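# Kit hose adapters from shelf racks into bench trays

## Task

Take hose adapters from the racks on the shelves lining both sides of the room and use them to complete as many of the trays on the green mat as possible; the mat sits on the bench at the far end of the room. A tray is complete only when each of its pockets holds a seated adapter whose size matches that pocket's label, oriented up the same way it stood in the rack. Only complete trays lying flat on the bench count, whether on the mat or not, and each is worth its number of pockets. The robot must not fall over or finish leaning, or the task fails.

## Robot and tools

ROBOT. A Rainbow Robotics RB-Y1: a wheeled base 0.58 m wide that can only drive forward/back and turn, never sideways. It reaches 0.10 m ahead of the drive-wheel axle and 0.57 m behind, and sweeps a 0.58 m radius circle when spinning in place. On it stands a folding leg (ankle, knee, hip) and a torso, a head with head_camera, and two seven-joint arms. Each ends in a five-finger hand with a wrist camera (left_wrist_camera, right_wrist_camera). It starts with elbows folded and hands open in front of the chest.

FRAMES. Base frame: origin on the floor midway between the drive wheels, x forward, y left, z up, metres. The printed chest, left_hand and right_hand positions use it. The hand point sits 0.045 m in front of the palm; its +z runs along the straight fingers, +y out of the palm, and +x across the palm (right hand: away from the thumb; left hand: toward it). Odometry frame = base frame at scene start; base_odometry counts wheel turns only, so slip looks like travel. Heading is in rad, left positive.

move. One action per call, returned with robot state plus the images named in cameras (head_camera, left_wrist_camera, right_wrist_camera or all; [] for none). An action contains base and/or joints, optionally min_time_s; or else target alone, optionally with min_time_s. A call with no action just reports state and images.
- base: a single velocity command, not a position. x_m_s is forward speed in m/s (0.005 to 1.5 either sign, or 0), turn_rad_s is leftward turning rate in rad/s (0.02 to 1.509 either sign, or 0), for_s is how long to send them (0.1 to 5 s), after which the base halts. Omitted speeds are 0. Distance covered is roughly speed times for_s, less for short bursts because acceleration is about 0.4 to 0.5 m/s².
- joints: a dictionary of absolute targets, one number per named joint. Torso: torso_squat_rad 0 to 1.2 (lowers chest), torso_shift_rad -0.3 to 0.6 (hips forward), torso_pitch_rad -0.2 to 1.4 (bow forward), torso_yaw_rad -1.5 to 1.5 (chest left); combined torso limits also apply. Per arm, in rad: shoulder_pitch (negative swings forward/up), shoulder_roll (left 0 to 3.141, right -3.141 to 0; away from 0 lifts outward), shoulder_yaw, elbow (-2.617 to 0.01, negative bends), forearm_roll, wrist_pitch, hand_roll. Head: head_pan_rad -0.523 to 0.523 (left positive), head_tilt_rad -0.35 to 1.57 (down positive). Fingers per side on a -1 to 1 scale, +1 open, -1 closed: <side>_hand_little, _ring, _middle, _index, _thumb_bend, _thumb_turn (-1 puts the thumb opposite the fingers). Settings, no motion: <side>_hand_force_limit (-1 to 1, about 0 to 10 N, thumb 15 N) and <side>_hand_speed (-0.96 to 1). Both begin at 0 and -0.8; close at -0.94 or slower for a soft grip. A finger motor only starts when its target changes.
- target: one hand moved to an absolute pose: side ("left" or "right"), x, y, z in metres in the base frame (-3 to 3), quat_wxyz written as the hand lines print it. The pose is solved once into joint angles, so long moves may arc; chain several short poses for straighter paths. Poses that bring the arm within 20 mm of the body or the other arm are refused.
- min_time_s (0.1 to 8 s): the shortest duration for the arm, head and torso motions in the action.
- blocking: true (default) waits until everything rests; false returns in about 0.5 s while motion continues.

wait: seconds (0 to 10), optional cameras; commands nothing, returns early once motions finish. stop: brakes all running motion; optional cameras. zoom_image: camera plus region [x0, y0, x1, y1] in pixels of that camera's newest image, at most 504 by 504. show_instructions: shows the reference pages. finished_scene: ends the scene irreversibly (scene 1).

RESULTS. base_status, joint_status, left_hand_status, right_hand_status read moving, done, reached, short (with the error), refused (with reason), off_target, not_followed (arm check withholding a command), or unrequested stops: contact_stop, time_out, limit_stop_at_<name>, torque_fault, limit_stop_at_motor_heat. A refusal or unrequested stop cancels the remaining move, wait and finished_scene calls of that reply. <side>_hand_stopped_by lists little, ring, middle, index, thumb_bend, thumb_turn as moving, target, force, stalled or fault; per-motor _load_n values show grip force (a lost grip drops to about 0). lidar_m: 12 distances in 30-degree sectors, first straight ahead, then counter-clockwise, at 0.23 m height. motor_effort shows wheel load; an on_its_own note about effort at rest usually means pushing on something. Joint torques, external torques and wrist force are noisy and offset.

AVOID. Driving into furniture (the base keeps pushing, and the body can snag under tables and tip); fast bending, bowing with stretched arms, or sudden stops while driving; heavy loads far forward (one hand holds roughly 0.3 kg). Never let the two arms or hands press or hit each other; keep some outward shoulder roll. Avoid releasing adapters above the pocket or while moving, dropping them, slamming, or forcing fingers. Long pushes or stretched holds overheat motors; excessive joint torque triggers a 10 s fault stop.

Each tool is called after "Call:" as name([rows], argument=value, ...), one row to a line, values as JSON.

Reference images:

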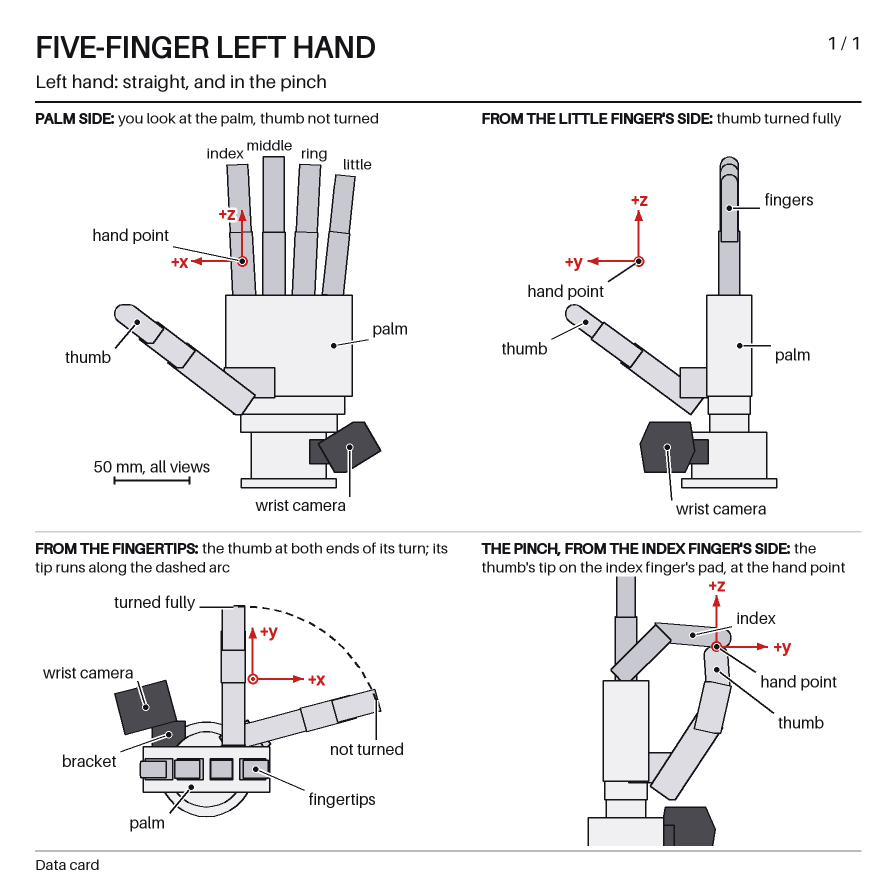

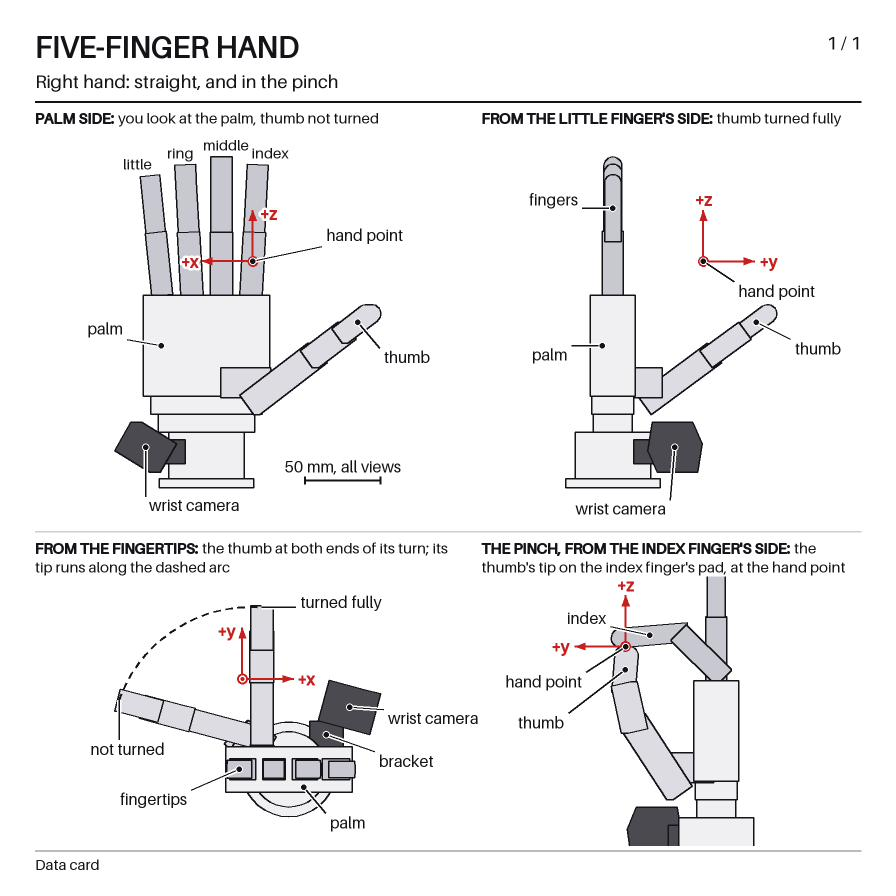

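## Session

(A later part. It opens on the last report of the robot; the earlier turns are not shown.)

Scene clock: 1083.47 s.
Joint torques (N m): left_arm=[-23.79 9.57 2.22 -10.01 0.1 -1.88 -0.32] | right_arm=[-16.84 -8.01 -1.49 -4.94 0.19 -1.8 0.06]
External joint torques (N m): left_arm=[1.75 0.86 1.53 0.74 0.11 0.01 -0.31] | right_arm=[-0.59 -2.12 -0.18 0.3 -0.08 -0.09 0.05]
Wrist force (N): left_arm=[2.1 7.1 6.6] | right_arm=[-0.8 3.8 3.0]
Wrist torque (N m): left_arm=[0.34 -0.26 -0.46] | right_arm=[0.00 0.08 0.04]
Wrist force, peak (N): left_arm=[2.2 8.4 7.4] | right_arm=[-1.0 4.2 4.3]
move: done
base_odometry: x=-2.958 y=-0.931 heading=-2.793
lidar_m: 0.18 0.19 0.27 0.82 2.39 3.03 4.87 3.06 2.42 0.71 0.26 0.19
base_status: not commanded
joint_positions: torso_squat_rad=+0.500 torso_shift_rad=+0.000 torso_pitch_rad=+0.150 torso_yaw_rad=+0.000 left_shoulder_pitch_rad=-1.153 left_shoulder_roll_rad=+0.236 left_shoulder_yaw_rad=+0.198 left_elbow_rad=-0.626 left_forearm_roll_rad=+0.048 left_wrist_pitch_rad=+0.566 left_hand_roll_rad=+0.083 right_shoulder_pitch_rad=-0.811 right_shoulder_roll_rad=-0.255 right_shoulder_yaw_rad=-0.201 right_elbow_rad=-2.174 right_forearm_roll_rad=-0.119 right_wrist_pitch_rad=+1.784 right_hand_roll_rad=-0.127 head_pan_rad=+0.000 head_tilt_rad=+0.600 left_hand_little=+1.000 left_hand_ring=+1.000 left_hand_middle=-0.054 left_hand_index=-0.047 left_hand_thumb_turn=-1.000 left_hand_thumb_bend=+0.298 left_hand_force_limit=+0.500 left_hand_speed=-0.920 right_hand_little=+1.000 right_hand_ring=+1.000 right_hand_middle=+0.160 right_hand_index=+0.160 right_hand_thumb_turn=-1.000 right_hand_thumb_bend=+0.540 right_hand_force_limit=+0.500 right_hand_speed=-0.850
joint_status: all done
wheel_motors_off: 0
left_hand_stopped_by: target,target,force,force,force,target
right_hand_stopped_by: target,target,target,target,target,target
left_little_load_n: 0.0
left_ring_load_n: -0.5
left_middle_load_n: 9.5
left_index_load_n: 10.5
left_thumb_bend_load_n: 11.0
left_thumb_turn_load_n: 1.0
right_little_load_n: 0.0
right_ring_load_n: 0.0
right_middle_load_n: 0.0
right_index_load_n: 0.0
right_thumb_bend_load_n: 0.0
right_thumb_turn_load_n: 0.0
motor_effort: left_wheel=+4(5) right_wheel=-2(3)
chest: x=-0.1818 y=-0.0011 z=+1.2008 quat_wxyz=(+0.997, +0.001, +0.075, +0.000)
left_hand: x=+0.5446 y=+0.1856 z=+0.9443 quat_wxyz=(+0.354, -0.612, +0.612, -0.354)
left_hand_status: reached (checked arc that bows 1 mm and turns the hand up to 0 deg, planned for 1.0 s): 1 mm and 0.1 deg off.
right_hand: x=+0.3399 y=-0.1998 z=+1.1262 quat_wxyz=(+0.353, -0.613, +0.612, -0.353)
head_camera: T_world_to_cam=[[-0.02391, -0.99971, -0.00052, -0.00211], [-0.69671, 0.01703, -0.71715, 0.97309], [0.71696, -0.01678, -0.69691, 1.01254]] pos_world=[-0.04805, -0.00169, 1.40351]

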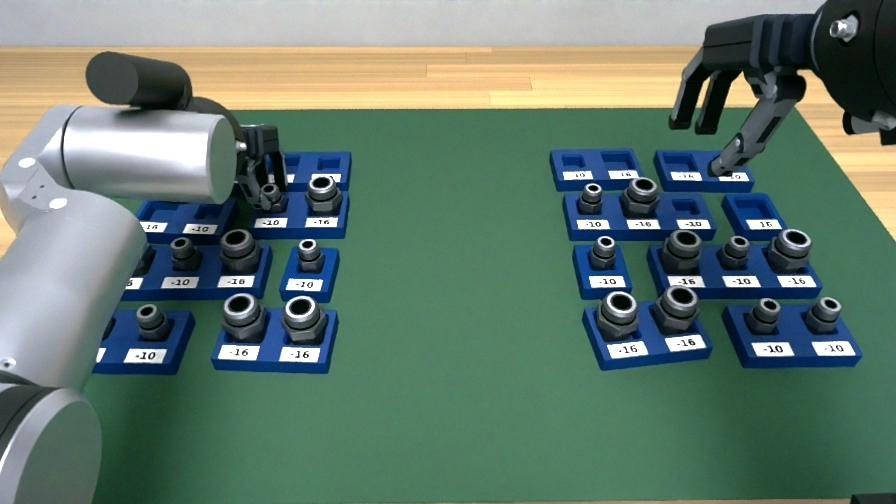

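Call:
move(target={"side":"left","x":0.5445,"y":0.1857,"z":0.9415,"quat_wxyz":[0.3536,-0.6124,0.6124,-0.3536]}, min_time_s=1)

Call:
move(target={"side":"left","x":0.5445,"y":0.1857,"z":0.939,"quat_wxyz":[0.3536,-0.6124,0.6124,-0.3536]}, min_time_s=1, cameras=["head_camera"])

Call:
zoom_image(camera="head_camera", region=[220, 160, 320, 230])

Scene clock: 1085.03 s.
Joint torques (N m): left_arm=[-18.86 8.37 0.75 -6.73 0.2 -0.86 -0.29] | right_arm=[-16.67 -7.91 -1.54 -4.87 0.27 -1.69 0.07]
External joint torques (N m): left_arm=[6.7 -0.35 0.08 4.01 0.2 1.04 -0.28] | right_arm=[-0.42 -2.02 -0.24 0.37 0 0.02 0.06]
Wrist force (N): left_arm=[2.1 1.5 0.9] | right_arm=[-1.2 3.8 3.1]
Wrist torque (N m): left_arm=[0.17 -0.33 -0.39] | right_arm=[0.00 0.10 -0.02]
Wrist force, peak (N): left_arm=[2.1 7.3 7.0] | right_arm=[-1.2 3.6 4.4]
move: done
base_odometry: x=-2.958 y=-0.931 heading=-2.793
lidar_m: 0.18 0.19 0.27 0.80 2.38 3.04 4.87 3.08 2.41 0.73 0.28 0.20
base_status: not commanded
joint_positions: torso_squat_rad=+0.500 torso_shift_rad=+0.000 torso_pitch_rad=+0.150 torso_yaw_rad=+0.000 left_shoulder_pitch_rad=-1.156 left_shoulder_roll_rad=+0.236 left_shoulder_yaw_rad=+0.198 left_elbow_rad=-0.615 left_forearm_roll_rad=+0.048 left_wrist_pitch_rad=+0.555 left_hand_roll_rad=+0.082 right_shoulder_pitch_rad=-0.811 right_shoulder_roll_rad=-0.255 right_shoulder_yaw_rad=-0.201 right_elbow_rad=-2.174 right_forearm_roll_rad=-0.119 right_wrist_pitch_rad=+1.784 right_hand_roll_rad=-0.127 head_pan_rad=+0.000 head_tilt_rad=+0.600 left_hand_little=+1.000 left_hand_ring=+1.000 left_hand_middle=-0.054 left_hand_index=-0.047 left_hand_thumb_turn=-1.000 left_hand_thumb_bend=+0.298 left_hand_force_limit=+0.500 left_hand_speed=-0.920 right_hand_little=+1.000 right_hand_ring=+1.000 right_hand_middle=+0.160 right_hand_index=+0.160 right_hand_thumb_turn=-1.000 right_hand_thumb_bend=+0.540 right_hand_force_limit=+0.500 right_hand_speed=-0.850
joint_status: all done
wheel_motors_off: 0
left_hand_stopped_by: target,target,force,force,force,target
right_hand_stopped_by: target,target,target,target,target,target
left_little_load_n: 0.0
left_ring_load_n: -0.5
left_middle_load_n: 10.5
left_index_load_n: 12.0
left_thumb_bend_load_n: 9.5
left_thumb_turn_load_n: 1.0
right_little_load_n: 0.0
right_ring_load_n: 0.0
right_middle_load_n: 0.0
right_index_load_n: 0.0
right_thumb_bend_load_n: 0.0
right_thumb_turn_load_n: 0.0
motor_effort: left_wheel=+4(6) right_wheel=-2(3)
chest: x=-0.1818 y=-0.0011 z=+1.2008 quat_wxyz=(+0.997, +0.001, +0.075, +0.000)
left_hand: x=+0.5449 y=+0.1855 z=+0.9428 quat_wxyz=(+0.354, -0.612, +0.612, -0.354)
left_hand_status: reached (checked arc that bows 0 mm and turns the hand up to 0 deg, planned for 1.0 s): 1 mm and 0.1 deg off.
right_hand: x=+0.3399 y=-0.1998 z=+1.1262 quat_wxyz=(+0.353, -0.613, +0.612, -0.353)
pictures: none

Scene clock: 1086.37 s.
Joint torques (N m): left_arm=[-15.87 7.37 0.62 -4.22 -0.12 -0.06 -0.16] | right_arm=[-16.71 -7.43 -1.42 -4.89 0.29 -1.79 0.06]
External joint torques (N m): left_arm=[9.7 -1.36 -0.04 6.51 -0.11 1.83 -0.16] | right_arm=[-0.46 -1.53 -0.11 0.35 0.02 -0.08 0.05]
Wrist force (N): left_arm=[1.9 -3.5 -5.2] | right_arm=[-0.1 2.8 4.1]
Wrist torque (N m): left_arm=[0.02 -0.36 -0.36] | right_arm=[-0.24 -0.10 -0.01]
Wrist force, peak (N): left_arm=[2.0 -3.5 -5.6] | right_arm=[-0.8 4.3 4.0]
move: done
base_odometry: x=-2.958 y=-0.931 heading=-2.793
lidar_m: 0.18 0.19 0.27 0.80 2.40 3.04 4.87 3.07 2.43 0.72 0.26 0.20
base_status: not commanded
joint_positions: torso_squat_rad=+0.500 torso_shift_rad=+0.000 torso_pitch_rad=+0.150 torso_yaw_rad=+0.000 left_shoulder_pitch_rad=-1.159 left_shoulder_roll_rad=+0.237 left_shoulder_yaw_rad=+0.198 left_elbow_rad=-0.602 left_forearm_roll_rad=+0.048 left_wrist_pitch_rad=+0.543 left_hand_roll_rad=+0.082 right_shoulder_pitch_rad=-0.811 right_shoulder_roll_rad=-0.255 right_shoulder_yaw_rad=-0.201 right_elbow_rad=-2.174 right_forearm_roll_rad=-0.119 right_wrist_pitch_rad=+1.784 right_hand_roll_rad=-0.127 head_pan_rad=+0.000 head_tilt_rad=+0.600 left_hand_little=+1.000 left_hand_ring=+1.000 left_hand_middle=-0.054 left_hand_index=-0.047 left_hand_thumb_turn=-1.000 left_hand_thumb_bend=+0.298 left_hand_force_limit=+0.500 left_hand_speed=-0.920 right_hand_little=+1.000 right_hand_ring=+1.000 right_hand_middle=+0.160 right_hand_index=+0.160 right_hand_thumb_turn=-1.000 right_hand_thumb_bend=+0.540 right_hand_force_limit=+0.500 right_hand_speed=-0.850
joint_status: all done
wheel_motors_off: 0
left_hand_stopped_by: target,target,force,force,force,target
right_hand_stopped_by: target,target,target,target,target,target
left_little_load_n: 0.0
left_ring_load_n: 0.0
left_middle_load_n: 10.5
left_index_load_n: 12.0
left_thumb_bend_load_n: 8.5
left_thumb_turn_load_n: 0.5
right_little_load_n: 0.0
right_ring_load_n: 0.0
right_middle_load_n: 0.0
right_index_load_n: 0.0
right_thumb_bend_load_n: 0.0
right_thumb_turn_load_n: 0.5
motor_effort: left_wheel=+1(6) right_wheel=-2(3)
chest: x=-0.1820 y=-0.0011 z=+1.2008 quat_wxyz=(+0.997, +0.001, +0.075, +0.000)
left_hand: x=+0.5453 y=+0.1854 z=+0.9416 quat_wxyz=(+0.355, -0.611, +0.612, -0.355)
left_hand_status: reached (checked arc that bows 0 mm and turns the hand up to 0 deg, planned for 1.0 s): 3 mm and 0.3 deg off.
right_hand: x=+0.3397 y=-0.1998 z=+1.1264 quat_wxyz=(+0.354, -0.613, +0.612, -0.353)
head_camera: T_world_to_cam=[[-0.0239, -0.99971, -0.00053, -0.0021], [-0.6964, 0.01703, -0.71745, 0.97338], [0.71725, -0.01678, -0.69661, 1.01241]] pos_world=[-0.04835, -0.00169, 1.40361]

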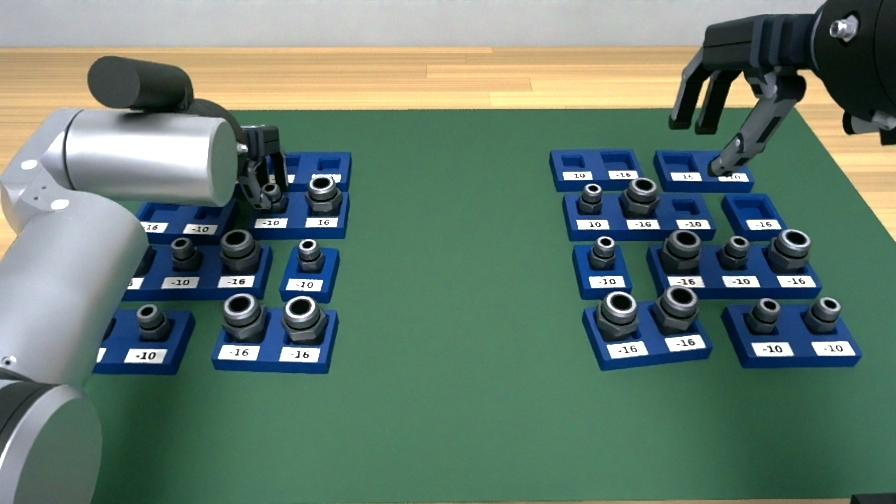

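Scaled by 5.040 from the camera's image (finer frame: 1280x720).

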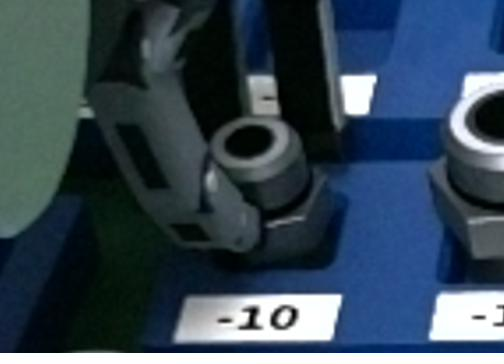

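Call:
move(joints={"left_hand_speed":-0.85,"left_hand_index":0.17,"left_hand_middle":0.17,"left_hand_thumb_bend":0.55})

Call:
move(target={"side":"left","x":0.5435,"y":0.1855,"z":0.964,"quat_wxyz":[0.3536,-0.6124,0.6124,-0.3536]}, min_time_s=1)

Call:
move(target={"side":"left","x":0.538,"y":0.1855,"z":0.995,"quat_wxyz":[0.3536,-0.6124,0.6124,-0.3536]}, min_time_s=1, cameras=["head_camera"])

Call:
zoom_image(camera="head_camera", region=[220, 160, 320, 230])

Call:
move(joints={"left_shoulder_pitch_rad":-0.807,"left_shoulder_roll_rad":0.25,"left_shoulder_yaw_rad":0.212,"left_elbow_rad":-2.176,"left_forearm_roll_rad":0.12,"left_wrist_pitch_rad":1.781,"left_hand_roll_rad":0.118,"left_hand_index":0.16,"left_hand_middle":0.16,"left_hand_thumb_bend":0.54}, base={"x_m_s":-0.36,"for_s":0.82}, min_time_s=1.4)

Call:
move(base={"turn_rad_s":0.339,"for_s":1.0})

Scene clock: 1089.20 s.
Joint torques (N m): left_arm=[-19.45 8 1.18 -8.98 -0.15 -0.99 -0.23] | right_arm=[-16.55 -7.72 -1.78 -4.94 0.15 -1.72 0.01]
External joint torques (N m): left_arm=[6.11 -0.73 0.52 1.74 -0.14 0.91 -0.22] | right_arm=[-0.3 -1.83 -0.48 0.3 -0.12 -0.01 0]
Wrist force (N): left_arm=[2.1 5.4 6.2] | right_arm=[-1.1 3.5 4.2]
Wrist torque (N m): left_arm=[0.37 -0.23 -0.43] | right_arm=[-0.08 0.05 -0.06]
Wrist force, peak (N): left_arm=[2.3 6.1 7.1] | right_arm=[-1.2 4.1 4.7]
move: done
base_odometry: x=-2.958 y=-0.931 heading=-2.793
lidar_m: 0.18 0.20 0.27 0.79 2.40 3.03 4.87 3.07 2.42 0.71 0.27 0.20
base_status: not commanded
joint_positions: torso_squat_rad=+0.500 torso_shift_rad=+0.000 torso_pitch_rad=+0.150 torso_yaw_rad=+0.000 left_shoulder_pitch_rad=-1.158 left_shoulder_roll_rad=+0.237 left_shoulder_yaw_rad=+0.198 left_elbow_rad=-0.600 left_forearm_roll_rad=+0.048 left_wrist_pitch_rad=+0.543 left_hand_roll_rad=+0.082 right_shoulder_pitch_rad=-0.811 right_shoulder_roll_rad=-0.255 right_shoulder_yaw_rad=-0.201 right_elbow_rad=-2.174 right_forearm_roll_rad=-0.119 right_wrist_pitch_rad=+1.784 right_hand_roll_rad=-0.127 head_pan_rad=+0.000 head_tilt_rad=+0.600 left_hand_little=+1.000 left_hand_ring=+1.000 left_hand_middle=+0.170 left_hand_index=+0.170 left_hand_thumb_turn=-1.000 left_hand_thumb_bend=+0.550 left_hand_force_limit=+0.500 left_hand_speed=-0.850 right_hand_little=+1.000 right_hand_ring=+1.000 right_hand_middle=+0.160 right_hand_index=+0.160 right_hand_thumb_turn=-1.000 right_hand_thumb_bend=+0.540 right_hand_force_limit=+0.500 right_hand_speed=-0.850
joint_status: all done
wheel_motors_off: 0
left_hand_stopped_by: target,target,target,target,target,target
right_hand_stopped_by: target,target,target,target,target,target
left_little_load_n: 0.0
left_ring_load_n: 0.0
left_middle_load_n: 0.5
left_index_load_n: 0.0
left_thumb_bend_load_n: 0.0
left_thumb_turn_load_n: 0.0
right_little_load_n: 0.0
right_ring_load_n: 0.0
right_middle_load_n: 0.0
right_index_load_n: 0.0
right_thumb_bend_load_n: 0.0
right_thumb_turn_load_n: 0.0
motor_effort: left_wheel=+2(5) right_wheel=-2(3)
chest: x=-0.1819 y=-0.0011 z=+1.2008 quat_wxyz=(+0.997, +0.001, +0.075, +0.000)
left_hand: x=+0.5447 y=+0.1857 z=+0.9403 quat_wxyz=(+0.354, -0.612, +0.612, -0.354)
right_hand: x=+0.3398 y=-0.1998 z=+1.1264 quat_wxyz=(+0.354, -0.613, +0.612, -0.353)
pictures: none

Scene clock: 1090.53 s.
Joint torques (N m): left_arm=[-20.19 9.25 0.46 -11.4 0.23 -1.43 -0.3] | right_arm=[-16.92 -7.61 -2.1 -4.65 0.11 -1.69 0.14]
External joint torques (N m): left_arm=[5.38 0.52 -0.33 -0.62 0.25 0.46 -0.29] | right_arm=[-0.67 -1.72 -0.8 0.59 -0.16 0.02 0.14]
Wrist force (N): left_arm=[2.1 6.7 6.9] | right_arm=[-0.9 3.5 4.2]
Wrist torque (N m): left_arm=[0.30 -0.23 -0.46] | right_arm=[-0.11 0.01 -0.01]
Wrist force, peak (N): left_arm=[2.3 7.1 6.8] | right_arm=[-1.4 3.7 4.4]
move: done
base_odometry: x=-2.958 y=-0.931 heading=-2.793
lidar_m: 0.18 0.19 0.29 0.80 2.38 3.03 4.87 3.06 2.43 0.72 0.27 0.19
base_status: not commanded
joint_positions: torso_squat_rad=+0.500 torso_shift_rad=+0.000 torso_pitch_rad=+0.150 torso_yaw_rad=+0.000 left_shoulder_pitch_rad=-1.151 left_shoulder_roll_rad=+0.241 left_shoulder_yaw_rad=+0.198 left_elbow_rad=-0.709 left_forearm_roll_rad=+0.054 left_wrist_pitch_rad=+0.652 left_hand_roll_rad=+0.080 right_shoulder_pitch_rad=-0.811 right_shoulder_roll_rad=-0.255 right_shoulder_yaw_rad=-0.201 right_elbow_rad=-2.174 right_forearm_roll_rad=-0.119 right_wrist_pitch_rad=+1.784 right_hand_roll_rad=-0.127 head_pan_rad=+0.000 head_tilt_rad=+0.600 left_hand_little=+1.000 left_hand_ring=+1.000 left_hand_middle=+0.170 left_hand_index=+0.170 left_hand_thumb_turn=-1.000 left_hand_thumb_bend=+0.550 left_hand_force_limit=+0.500 left_hand_speed=-0.850 right_hand_little=+1.000 right_hand_ring=+1.000 right_hand_middle=+0.160 right_hand_index=+0.160 right_hand_thumb_turn=-1.000 right_hand_thumb_bend=+0.540 right_hand_force_limit=+0.500 right_hand_speed=-0.850
joint_status: all done
wheel_motors_off: 0
left_hand_stopped_by: target,target,target,target,target,target
right_hand_stopped_by: target,target,target,target,target,target
left_little_load_n: 0.0
left_ring_load_n: 0.0
left_middle_load_n: 0.0
left_index_load_n: 0.0
left_thumb_bend_load_n: 0.0
left_thumb_turn_load_n: 0.0
right_little_load_n: 0.0
right_ring_load_n: 0.0
right_middle_load_n: 0.0
right_index_load_n: 0.0
right_thumb_bend_load_n: 0.0
right_thumb_turn_load_n: 0.0
motor_effort: left_wheel=+3(4) right_wheel=-2(3)
chest: x=-0.1819 y=-0.0011 z=+1.2008 quat_wxyz=(+0.997, +0.001, +0.075, +0.000)
left_hand: x=+0.5441 y=+0.1852 z=+0.9642 quat_wxyz=(+0.352, -0.613, +0.613, -0.353)
left_hand_status: reached (checked arc that bows 2 mm and turns the hand up to 1 deg, planned for 1.0 s): 1 mm and 0.2 deg off.
right_hand: x=+0.3398 y=-0.1998 z=+1.1264 quat_wxyz=(+0.354, -0.613, +0.612, -0.353)
pictures: none

Scene clock: 1091.87 s.
Joint torques (N m): left_arm=[-20.35 9.46 -0.49 -11.44 0.01 -1.43 0.33] | right_arm=[-16.84 -7.93 -1.85 -5.07 0.28 -1.72 0.03]
External joint torques (N m): left_arm=[5 0.82 -1.46 -0.72 0.05 0.46 0.34] | right_arm=[-0.59 -2.03 -0.55 0.17 0.01 -0.01 0.03]
Wrist force (N): left_arm=[2.1 6.9 6.9] | right_arm=[-1.1 3.3 3.9]
Wrist torque (N m): left_arm=[0.34 -0.23 -0.28] | right_arm=[-0.19 0.08 -0.04]
Wrist force, peak (N): left_arm=[2.4 6.9 7.1] | right_arm=[-1.2 3.4 4.7]
move: done
base_odometry: x=-2.958 y=-0.931 heading=-2.793
lidar_m: 0.18 0.19 0.28 0.80 2.39 3.03 4.88 3.07 2.41 0.72 0.28 0.19
base_status: not commanded
joint_positions: torso_squat_rad=+0.500 torso_shift_rad=+0.000 torso_pitch_rad=+0.150 torso_yaw_rad=+0.000 left_shoulder_pitch_rad=-1.131 left_shoulder_roll_rad=+0.245 left_shoulder_yaw_rad=+0.197 left_elbow_rad=-0.866 left_forearm_roll_rad=+0.057 left_wrist_pitch_rad=+0.791 left_hand_roll_rad=+0.082 right_shoulder_pitch_rad=-0.811 right_shoulder_roll_rad=-0.255 right_shoulder_yaw_rad=-0.201 right_elbow_rad=-2.174 right_forearm_roll_rad=-0.119 right_wrist_pitch_rad=+1.784 right_hand_roll_rad=-0.127 head_pan_rad=+0.000 head_tilt_rad=+0.600 left_hand_little=+1.000 left_hand_ring=+1.000 left_hand_middle=+0.170 left_hand_index=+0.170 left_hand_thumb_turn=-1.000 left_hand_thumb_bend=+0.550 left_hand_force_limit=+0.500 left_hand_speed=-0.850 right_hand_little=+1.000 right_hand_ring=+1.000 right_hand_middle=+0.160 right_hand_index=+0.160 right_hand_thumb_turn=-1.000 right_hand_thumb_bend=+0.540 right_hand_force_limit=+0.500 right_hand_speed=-0.850
joint_status: all done
wheel_motors_off: 0
left_hand_stopped_by: target,target,target,target,target,target
right_hand_stopped_by: target,target,target,target,target,target
left_little_load_n: 0.0
left_ring_load_n: 0.0
left_middle_load_n: 0.0
left_index_load_n: 0.0
left_thumb_bend_load_n: 0.0
left_thumb_turn_load_n: 0.0
right_little_load_n: 0.0
right_ring_load_n: -0.5
right_middle_load_n: 0.0
right_index_load_n: 0.0
right_thumb_bend_load_n: 0.0
right_thumb_turn_load_n: 0.0
motor_effort: left_wheel=+0(4) right_wheel=-1(3)
chest: x=-0.1819 y=-0.0011 z=+1.2008 quat_wxyz=(+0.997, +0.001, +0.075, +0.000)
left_hand: x=+0.5389 y=+0.1853 z=+0.9951 quat_wxyz=(+0.352, -0.613, +0.614, -0.352)
left_hand_status: reached (checked arc that bows 4 mm and turns the hand up to 1 deg, planned for 1.0 s): 1 mm and 0.3 deg off.
right_hand: x=+0.3398 y=-0.1998 z=+1.1264 quat_wxyz=(+0.354, -0.613, +0.612, -0.353)
head_camera: T_world_to_cam=[[-0.02391, -0.99971, -0.00053, -0.0021], [-0.6965, 0.01703, -0.71735, 0.9733], [0.71716, -0.01678, -0.69671, 1.01248]] pos_world=[-0.04825, -0.00169, 1.40361]

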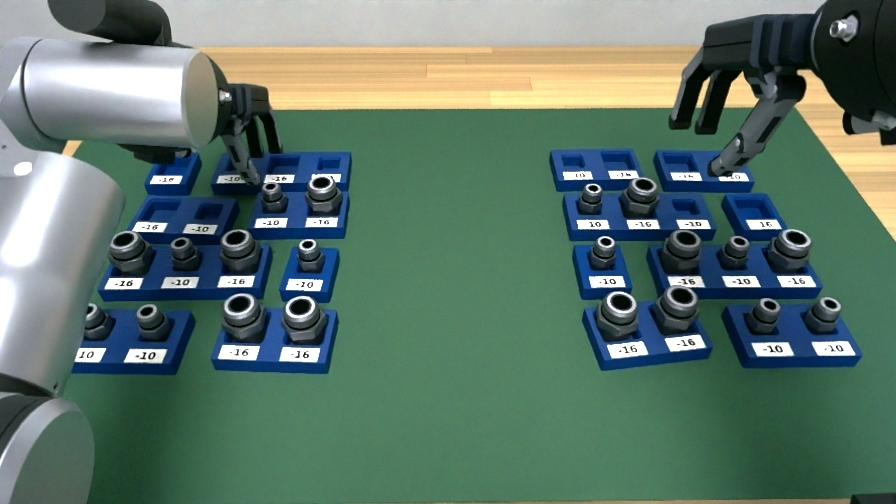

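Scaled by 5.040 from the camera's image (finer frame: 1280x720).

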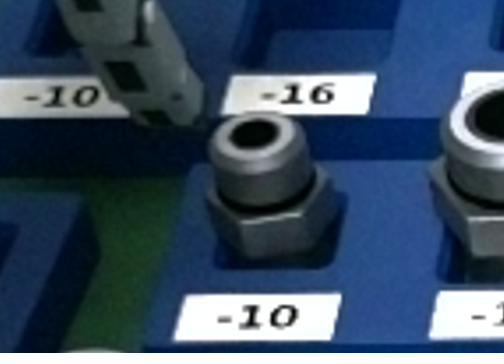

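Scene clock: 1094.07 s.
Joint torques (N m): left_arm=[-14.67 6.4 2.68 -5.9 -0.22 -1.89 0.19] | right_arm=[-16.78 -7.32 -1.37 -4.79 0.27 -1.82 0.03]
External joint torques (N m): left_arm=[2.51 0.41 1.1 -0.18 -0.02 -0.01 0.19] | right_arm=[-0.54 -1.42 -0.06 0.45 0 -0.11 0.03]
Wrist force (N): left_arm=[2.2 6.9 6.8] | right_arm=[-1.1 3.9 3.9]
Wrist torque (N m): left_arm=[0.34 -0.24 -0.27] | right_arm=[-0.01 0.06 -0.04]
Wrist force, peak (N): left_arm=[2.6 6.8 8.2] | right_arm=[-1.0 3.8 5.0]
move: done
base_odometry: x=-2.696 y=-0.836 heading=-2.792
lidar_m: 0.46 0.48 0.67 2.30 2.39 2.82 4.59 2.87 2.41 2.34 0.65 0.48
base_status: done (sent for 0.83 of 0.83 s)
joint_positions: torso_squat_rad=+0.500 torso_shift_rad=+0.000 torso_pitch_rad=+0.150 torso_yaw_rad=+0.000 left_shoulder_pitch_rad=-0.807 left_shoulder_roll_rad=+0.250 left_shoulder_yaw_rad=+0.212 left_elbow_rad=-2.176 left_forearm_roll_rad=+0.120 left_wrist_pitch_rad=+1.781 left_hand_roll_rad=+0.118 right_shoulder_pitch_rad=-0.811 right_shoulder_roll_rad=-0.255 right_shoulder_yaw_rad=-0.201 right_elbow_rad=-2.174 right_forearm_roll_rad=-0.119 right_wrist_pitch_rad=+1.784 right_hand_roll_rad=-0.127 head_pan_rad=+0.000 head_tilt_rad=+0.600 left_hand_little=+1.000 left_hand_ring=+1.000 left_hand_middle=+0.160 left_hand_index=+0.160 left_hand_thumb_turn=-1.000 left_hand_thumb_bend=+0.540 left_hand_force_limit=+0.500 left_hand_speed=-0.850 right_hand_little=+1.000 right_hand_ring=+1.000 right_hand_middle=+0.160 right_hand_index=+0.160 right_hand_thumb_turn=-1.000 right_hand_thumb_bend=+0.540 right_hand_force_limit=+0.500 right_hand_speed=-0.850
joint_status: all done
wheel_motors_off: 0
left_hand_stopped_by: target,target,target,target,target,target
right_hand_stopped_by: target,target,target,target,target,target
left_little_load_n: 0.0
left_ring_load_n: 0.0
left_middle_load_n: 0.0
left_index_load_n: 0.0
left_thumb_bend_load_n: 0.0
left_thumb_turn_load_n: 0.0
right_little_load_n: 0.0
right_ring_load_n: 0.0
right_middle_load_n: 0.0
right_index_load_n: 0.0
right_thumb_bend_load_n: 0.0
right_thumb_turn_load_n: 0.0
motor_effort: left_wheel=+7(42) right_wheel=-5(20)
chest: x=-0.1818 y=-0.0011 z=+1.2008 quat_wxyz=(+0.997, +0.001, +0.075, +0.000)
left_hand: x=+0.3398 y=+0.1998 z=+1.1267 quat_wxyz=(+0.354, -0.612, +0.612, -0.354)
right_hand: x=+0.3399 y=-0.1998 z=+1.1263 quat_wxyz=(+0.353, -0.613, +0.612, -0.353)
pictures: none

Scene clock: 1096.03 s.
Joint torques (N m): left_arm=[-14.88 6.52 2.1 -5.7 -0.17 -1.64 0.15] | right_arm=[-17.23 -7.1 -1.02 -4.79 0.27 -1.67 0.11]
External joint torques (N m): left_arm=[2.3 0.53 0.53 0.03 0.02 0.25 0.16] | right_arm=[-0.98 -1.21 0.29 0.45 0 0.04 0.1]
Wrist force (N): left_arm=[2.2 6.7 6.8] | right_arm=[-0.9 4.2 3.8]
Wrist torque (N m): left_arm=[0.31 -0.24 -0.25] | right_arm=[0.01 0.03 -0.02]
Wrist force, peak (N): left_arm=[2.2 7.1 7.2] | right_arm=[-1.1 3.8 4.6]
move: done
base_odometry: x=-2.696 y=-0.836 heading=-2.453
lidar_m: 0.47 0.57 1.13 2.31 2.81 4.59 3.60 2.58 2.34 0.81 0.52 0.46
base_status: done (sent for 1 of 1 s)
joint_positions: torso_squat_rad=+0.500 torso_shift_rad=+0.000 torso_pitch_rad=+0.150 torso_yaw_rad=+0.000 left_shoulder_pitch_rad=-0.807 left_shoulder_roll_rad=+0.250 left_shoulder_yaw_rad=+0.212 left_elbow_rad=-2.176 left_forearm_roll_rad=+0.120 left_wrist_pitch_rad=+1.781 left_hand_roll_rad=+0.118 right_shoulder_pitch_rad=-0.811 right_shoulder_roll_rad=-0.255 right_shoulder_yaw_rad=-0.201 right_elbow_rad=-2.174 right_forearm_roll_rad=-0.119 right_wrist_pitch_rad=+1.784 right_hand_roll_rad=-0.127 head_pan_rad=+0.000 head_tilt_rad=+0.600 left_hand_little=+1.000 left_hand_ring=+1.000 left_hand_middle=+0.160 left_hand_index=+0.160 left_hand_thumb_turn=-1.000 left_hand_thumb_bend=+0.540 left_hand_force_limit=+0.500 left_hand_speed=-0.850 right_hand_little=+1.000 right_hand_ring=+1.000 right_hand_middle=+0.160 right_hand_index=+0.160 right_hand_thumb_turn=-1.000 right_hand_thumb_bend=+0.540 right_hand_force_limit=+0.500 right_hand_speed=-0.850
joint_status: not commanded
wheel_motors_off: 0
left_hand_stopped_by: target,target,target,target,target,target
right_hand_stopped_by: target,target,target,target,target,target
left_little_load_n: 0.0
left_ring_load_n: -0.5
left_middle_load_n: 0.0
left_index_load_n: 0.0
left_thumb_bend_load_n: 0.0
left_thumb_turn_load_n: 0.0
right_little_load_n: 0.0
right_ring_load_n: 0.0
right_middle_load_n: 0.0
right_index_load_n: 0.0
right_thumb_bend_load_n: 0.0
right_thumb_turn_load_n: 0.0
motor_effort: left_wheel=+2(37) right_wheel=+3(22)
chest: x=-0.1818 y=-0.0011 z=+1.2008 quat_wxyz=(+0.997, +0.001, +0.075, +0.000)
left_hand: x=+0.3399 y=+0.1998 z=+1.1267 quat_wxyz=(+0.354, -0.612, +0.612, -0.354)
right_hand: x=+0.3399 y=-0.1998 z=+1.1263 quat_wxyz=(+0.353, -0.613, +0.612, -0.353)
pictures: none

Call:
move(base={"x_m_s":-0.895,"for_s":3.0})

Call:
move(base={"turn_rad_s":-0.8635,"for_s":2.2}, joints={"torso_squat_rad":0.8}, cameras=["head_camera"])

Scene clock: 1101.70 s.
Joint torques (N m): left_arm=[-14.47 6.73 2.9 -5.88 -0.1 -1.51 0.17] | right_arm=[-16.96 -7.26 -1.53 -4.87 0.23 -1.62 0.03]
External joint torques (N m): left_arm=[2.71 0.74 1.33 -0.16 0.1 0.37 0.18] | right_arm=[-0.71 -1.37 -0.22 0.37 -0.04 0.09 0.03]
Wrist force (N): left_arm=[2.2 6.7 6.7] | right_arm=[-0.7 3.8 4.1]
Wrist torque (N m): left_arm=[0.33 -0.24 -0.26] | right_arm=[-0.05 0.00 -0.02]
Wrist force, peak (N): left_arm=[2.2 6.8 7.6] | right_arm=[-0.9 3.9 4.8]
move: done
base_odometry: x=-0.623 y=+0.870 heading=-2.453
lidar_m: 3.00 3.56 2.82 2.85 2.30 2.08 1.75 1.12 1.19 1.06 1.72 2.98
base_status: done (sent for 3 of 3 s)
joint_positions: torso_squat_rad=+0.500 torso_shift_rad=+0.000 torso_pitch_rad=+0.150 torso_yaw_rad=+0.000 left_shoulder_pitch_rad=-0.807 left_shoulder_roll_rad=+0.250 left_shoulder_yaw_rad=+0.212 left_elbow_rad=-2.176 left_forearm_roll_rad=+0.120 left_wrist_pitch_rad=+1.781 left_hand_roll_rad=+0.118 right_shoulder_pitch_rad=-0.811 right_shoulder_roll_rad=-0.255 right_shoulder_yaw_rad=-0.201 right_elbow_rad=-2.174 right_forearm_roll_rad=-0.119 right_wrist_pitch_rad=+1.784 right_hand_roll_rad=-0.127 head_pan_rad=+0.000 head_tilt_rad=+0.600 left_hand_little=+1.000 left_hand_ring=+1.000 left_hand_middle=+0.160 left_hand_index=+0.160 left_hand_thumb_turn=-1.000 left_hand_thumb_bend=+0.540 left_hand_force_limit=+0.500 left_hand_speed=-0.850 right_hand_little=+1.000 right_hand_ring=+1.000 right_hand_middle=+0.160 right_hand_index=+0.160 right_hand_thumb_turn=-1.000 right_hand_thumb_bend=+0.540 right_hand_force_limit=+0.500 right_hand_speed=-0.850
joint_status: not commanded
wheel_motors_off: 0
left_hand_stopped_by: target,target,target,target,target,target
right_hand_stopped_by: target,target,target,target,target,target
left_little_load_n: 0.0
left_ring_load_n: 0.0
left_middle_load_n: 0.0
left_index_load_n: 0.0
left_thumb_bend_load_n: 0.0
left_thumb_turn_load_n: 0.0
right_little_load_n: 0.0
right_ring_load_n: -0.5
right_middle_load_n: 0.0
right_index_load_n: 0.0
right_thumb_bend_load_n: 0.0
right_thumb_turn_load_n: 0.0
motor_effort: left_wheel=+3(45) right_wheel=-3(25)
chest: x=-0.1818 y=-0.0011 z=+1.2008 quat_wxyz=(+0.997, +0.001, +0.075, +0.000)
left_hand: x=+0.3398 y=+0.1998 z=+1.1267 quat_wxyz=(+0.354, -0.612, +0.612, -0.354)
right_hand: x=+0.3399 y=-0.1998 z=+1.1263 quat_wxyz=(+0.353, -0.613, +0.612, -0.353)
pictures: none

Scene clock: 1105.93 s.
Joint torques (N m): left_arm=[-14.83 6.31 2.49 -5.75 -0.09 -1.73 0.27] | right_arm=[-16.71 -7.35 -1.61 -4.82 0.22 -1.56 -0.06]
External joint torques (N m): left_arm=[2.35 0.32 0.92 -0.03 0.11 0.15 0.28] | right_arm=[-0.46 -1.45 -0.3 0.42 -0.05 0.15 -0.07]
Wrist force (N): left_arm=[2.2 6.8 7.1] | right_arm=[-0.9 3.5 3.5]
Wrist torque (N m): left_arm=[0.30 -0.22 -0.27] | right_arm=[-0.03 0.03 0.00]
Wrist force, peak (N): left_arm=[2.4 6.9 7.3] | right_arm=[-1.3 4.1 4.3]
move: done
base_odometry: x=-0.623 y=+0.870 heading=+1.931
lidar_m: 1.19 1.04 2.05 2.98 3.12 3.32 2.82 2.88 2.15 2.08 1.64 1.10
base_status: done (sent for 2.2 of 2.2 s)
joint_positions: torso_squat_rad=+0.800 torso_shift_rad=+0.000 torso_pitch_rad=+0.150 torso_yaw_rad=+0.000 left_shoulder_pitch_rad=-0.807 left_shoulder_roll_rad=+0.250 left_shoulder_yaw_rad=+0.212 left_elbow_rad=-2.176 left_forearm_roll_rad=+0.120 left_wrist_pitch_rad=+1.781 left_hand_roll_rad=+0.118 right_shoulder_pitch_rad=-0.811 right_shoulder_roll_rad=-0.255 right_shoulder_yaw_rad=-0.201 right_elbow_rad=-2.174 right_forearm_roll_rad=-0.119 right_wrist_pitch_rad=+1.784 right_hand_roll_rad=-0.127 head_pan_rad=+0.000 head_tilt_rad=+0.600 left_hand_little=+1.000 left_hand_ring=+1.000 left_hand_middle=+0.160 left_hand_index=+0.160 left_hand_thumb_turn=-1.000 left_hand_thumb_bend=+0.540 left_hand_force_limit=+0.500 left_hand_speed=-0.850 right_hand_little=+1.000 right_hand_ring=+1.000 right_hand_middle=+0.160 right_hand_index=+0.160 right_hand_thumb_turn=-1.000 right_hand_thumb_bend=+0.540 right_hand_force_limit=+0.500 right_hand_speed=-0.850
joint_status: all done
wheel_motors_off: 0
left_hand_stopped_by: target,target,target,target,target,target
right_hand_stopped_by: target,target,target,target,target,target
left_little_load_n: 0.0
left_ring_load_n: -0.5
left_middle_load_n: 0.0
left_index_load_n: 0.0
left_thumb_bend_load_n: 0.0
left_thumb_turn_load_n: 0.0
right_little_load_n: 0.0
right_ring_load_n: 0.0
right_middle_load_n: 0.0
right_index_load_n: 0.0
right_thumb_bend_load_n: 0.0
right_thumb_turn_load_n: 0.0
motor_effort: left_wheel=+8(37) right_wheel=+3(19)
chest: x=-0.1819 y=-0.0010 z=+1.0742 quat_wxyz=(+0.997, +0.001, +0.075, +0.000)
left_hand: x=+0.3398 y=+0.1999 z=+1.0001 quat_wxyz=(+0.354, -0.612, +0.612, -0.354)
right_hand: x=+0.3398 y=-0.1997 z=+0.9997 quat_wxyz=(+0.353, -0.613, +0.612, -0.353)
head_camera: T_world_to_cam=[[-0.02391, -0.99971, -0.00052, -0.00207], [-0.69655, 0.01703, -0.7173, 0.88242], [0.71711, -0.01678, -0.69676, 0.9242]] pos_world=[-0.04815, -0.00159, 1.27691]

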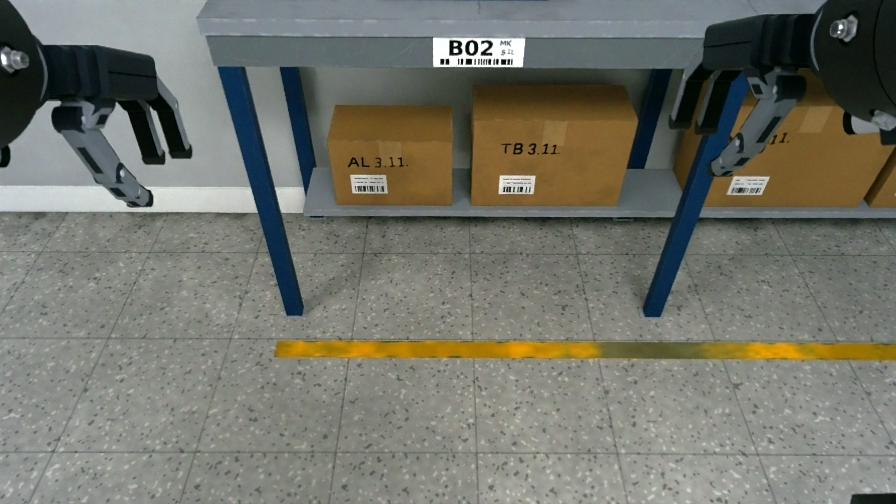

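Call:
move(base={"turn_rad_s": -0.1, "for_s": 0.5}, cameras=["head_camera"])

Call:
move(base={"x_m_s": 0.45, "for_s": 1.68}, joints={"torso_squat_rad": 0.8, "torso_pitch_rad": 0.15, "head_tilt_rad": 0.6}, cameras=["head_camera"])

Scene clock: 1111.03 s.
Joint torques (N m): left_arm=[-14.7 6.49 2.49 -6.06 -0.33 -1.76 0.3] | right_arm=[-16.77 -7.05 -1.33 -4.95 0.16 -1.6 0.15]
External joint torques (N m): left_arm=[2.48 0.5 0.92 -0.33 -0.13 0.13 0.31] | right_arm=[-0.52 -1.16 -0.02 0.29 -0.11 0.11 0.15]
Wrist force (N): left_arm=[2.2 6.9 7.2] | right_arm=[-0.9 3.1 4.1]
Wrist torque (N m): left_arm=[0.28 -0.24 -0.28] | right_arm=[-0.19 0.05 -0.04]
Wrist force, peak (N): left_arm=[2.2 7.2 7.1] | right_arm=[-1.3 3.8 4.5]
move: done
base_odometry: x=-0.623 y=+0.870 heading=+1.881
lidar_m: 1.19 1.06 1.95 2.98 3.07 3.37 2.83 3.03 2.18 2.08 1.73 1.10
base_status: done (sent for 0.5 of 0.5 s)
joint_positions: torso_squat_rad=+0.800 torso_shift_rad=+0.000 torso_pitch_rad=+0.150 torso_yaw_rad=+0.000 left_shoulder_pitch_rad=-0.807 left_shoulder_roll_rad=+0.250 left_shoulder_yaw_rad=+0.212 left_elbow_rad=-2.176 left_forearm_roll_rad=+0.120 left_wrist_pitch_rad=+1.781 left_hand_roll_rad=+0.118 right_shoulder_pitch_rad=-0.811 right_shoulder_roll_rad=-0.255 right_shoulder_yaw_rad=-0.201 right_elbow_rad=-2.174 right_forearm_roll_rad=-0.119 right_wrist_pitch_rad=+1.784 right_hand_roll_rad=-0.127 head_pan_rad=+0.000 head_tilt_rad=+0.600 left_hand_little=+1.000 left_hand_ring=+1.000 left_hand_middle=+0.160 left_hand_index=+0.160 left_hand_thumb_turn=-1.000 left_hand_thumb_bend=+0.540 left_hand_force_limit=+0.500 left_hand_speed=-0.850 right_hand_little=+1.000 right_hand_ring=+1.000 right_hand_middle=+0.160 right_hand_index=+0.160 right_hand_thumb_turn=-1.000 right_hand_thumb_bend=+0.540 right_hand_force_limit=+0.500 right_hand_speed=-0.850
joint_status: not commanded
wheel_motors_off: 0
left_hand_stopped_by: target,target,target,target,target,target
right_hand_stopped_by: target,target,target,target,target,target
left_little_load_n: 0.0
left_ring_load_n: 0.0
left_middle_load_n: 0.0
left_index_load_n: 0.0
left_thumb_bend_load_n: 0.0
left_thumb_turn_load_n: 0.0
right_little_load_n: 0.0
right_ring_load_n: -0.5
right_middle_load_n: 0.0
right_index_load_n: 0.0
right_thumb_bend_load_n: 0.5
right_thumb_turn_load_n: 0.0
motor_effort: left_wheel=+9(37) right_wheel=+1(14)
chest: x=-0.1818 y=-0.0010 z=+1.0742 quat_wxyz=(+0.997, +0.001, +0.075, +0.000)
left_hand: x=+0.3399 y=+0.1999 z=+1.0001 quat_wxyz=(+0.354, -0.612, +0.612, -0.354)
right_hand: x=+0.3399 y=-0.1997 z=+0.9997 quat_wxyz=(+0.353, -0.613, +0.612, -0.353)
head_camera: T_world_to_cam=[[-0.02383, -0.99972, -0.00059, -0.00198], [-0.69661, 0.01703, -0.71725, 0.88235], [0.71706, -0.01668, -0.69681, 0.92426]] pos_world=[-0.04815, -0.00159, 1.27691]

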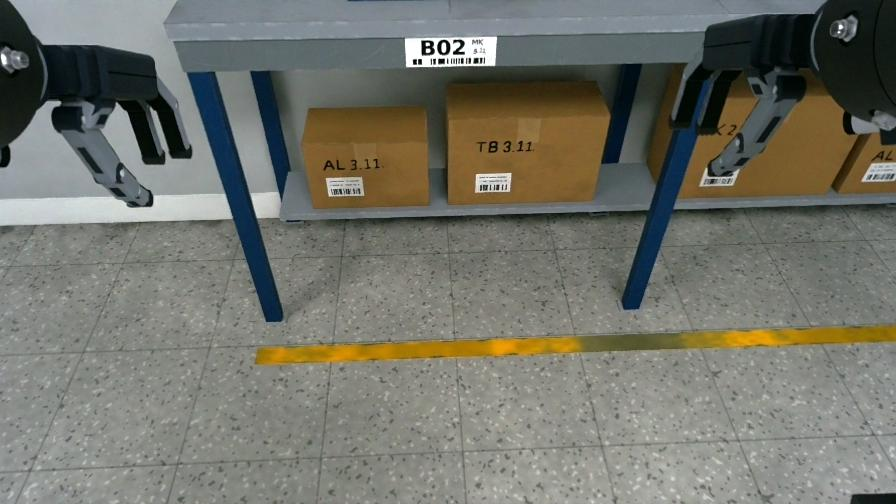

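Scene clock: 1114.13 s.
Joint torques (N m): left_arm=[-14.96 5.9 2.92 -5.73 -0.4 -1.78 0.18] | right_arm=[-17.19 -7.36 -1.75 -5.1 0.29 -1.62 0]
External joint torques (N m): left_arm=[2.22 -0.09 1.35 0 -0.2 0.11 0.19] | right_arm=[-0.94 -1.47 -0.45 0.14 0.02 0.1 0]
Wrist force (N): left_arm=[2.3 6.7 7.0] | right_arm=[-1.1 3.3 3.5]
Wrist torque (N m): left_arm=[0.28 -0.26 -0.27] | right_arm=[-0.08 0.10 -0.05]
Wrist force, peak (N): left_arm=[2.2 6.8 7.4] | right_arm=[-0.8 4.0 4.5]
move: done
base_odometry: x=-0.852 y=+1.584 heading=+1.881
lidar_m: 0.43 0.46 0.44 2.37 3.09 4.15 3.58 3.00 2.16 1.44 0.55 0.47
base_status: done (sent for 1.67 of 1.67 s)
joint_positions: torso_squat_rad=+0.800 torso_shift_rad=+0.000 torso_pitch_rad=+0.150 torso_yaw_rad=+0.000 left_shoulder_pitch_rad=-0.807 left_shoulder_roll_rad=+0.250 left_shoulder_yaw_rad=+0.212 left_elbow_rad=-2.176 left_forearm_roll_rad=+0.120 left_wrist_pitch_rad=+1.781 left_hand_roll_rad=+0.118 right_shoulder_pitch_rad=-0.811 right_shoulder_roll_rad=-0.255 right_shoulder_yaw_rad=-0.201 right_elbow_rad=-2.174 right_forearm_roll_rad=-0.119 right_wrist_pitch_rad=+1.784 right_hand_roll_rad=-0.127 head_pan_rad=+0.000 head_tilt_rad=+0.600 left_hand_little=+1.000 left_hand_ring=+1.000 left_hand_middle=+0.160 left_hand_index=+0.160 left_hand_thumb_turn=-1.000 left_hand_thumb_bend=+0.540 left_hand_force_limit=+0.500 left_hand_speed=-0.850 right_hand_little=+1.000 right_hand_ring=+1.000 right_hand_middle=+0.160 right_hand_index=+0.160 right_hand_thumb_turn=-1.000 right_hand_thumb_bend=+0.540 right_hand_force_limit=+0.500 right_hand_speed=-0.850
joint_status: all done
wheel_motors_off: 0
left_hand_stopped_by: target,target,target,target,target,target
right_hand_stopped_by: target,target,target,target,target,target
left_little_load_n: 0.0
left_ring_load_n: 0.0
left_middle_load_n: 0.0
left_index_load_n: 0.0
left_thumb_bend_load_n: 0.0
left_thumb_turn_load_n: 0.0
right_little_load_n: 0.0
right_ring_load_n: 0.0
right_middle_load_n: 0.0
right_index_load_n: 0.0
right_thumb_bend_load_n: 0.0
right_thumb_turn_load_n: 0.0
motor_effort: left_wheel=-2(44) right_wheel=-1(24)
chest: x=-0.1817 y=-0.0010 z=+1.0742 quat_wxyz=(+0.997, +0.001, +0.075, +0.000)
left_hand: x=+0.3400 y=+0.1999 z=+1.0000 quat_wxyz=(+0.354, -0.612, +0.612, -0.354)
right_hand: x=+0.3400 y=-0.1997 z=+0.9995 quat_wxyz=(+0.353, -0.613, +0.612, -0.353)
head_camera: T_world_to_cam=[[-0.02383, -0.99972, -0.00058, -0.00198], [-0.69681, 0.01703, -0.71705, 0.88223], [0.71686, -0.01668, -0.69702, 0.92437]] pos_world=[-0.04794, -0.00159, 1.2769]

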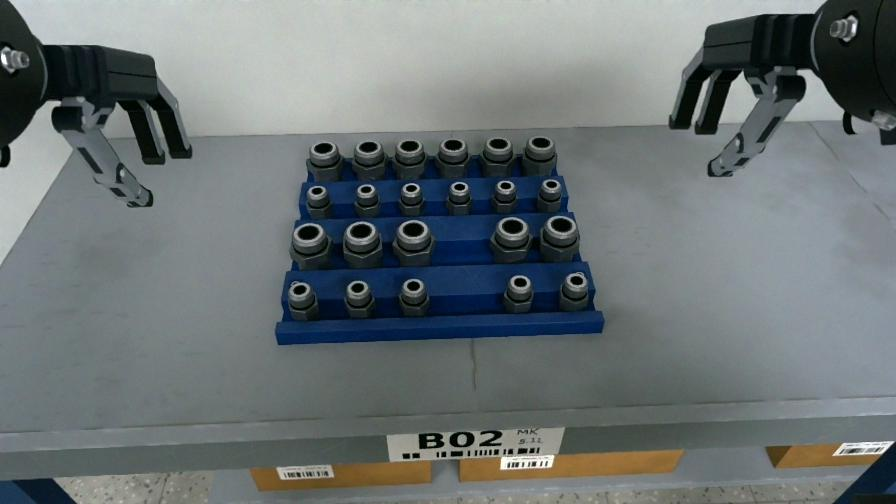

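Call:
zoom_image(camera="head_camera", region=[270, 250, 450, 350])

Call:
zoom_image(camera="head_camera", region=[450, 250, 630, 350])

Scaled by 2.800 from the camera's image (finer frame: 1280x720).

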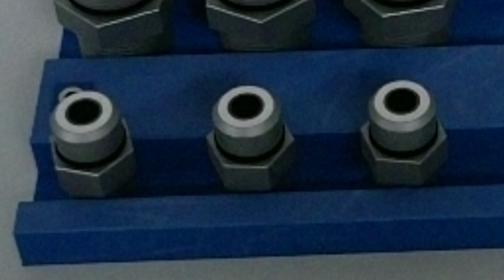

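Scaled by 2.800 from the camera's image (finer frame: 1280x720).

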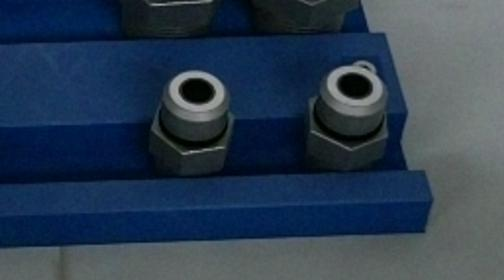

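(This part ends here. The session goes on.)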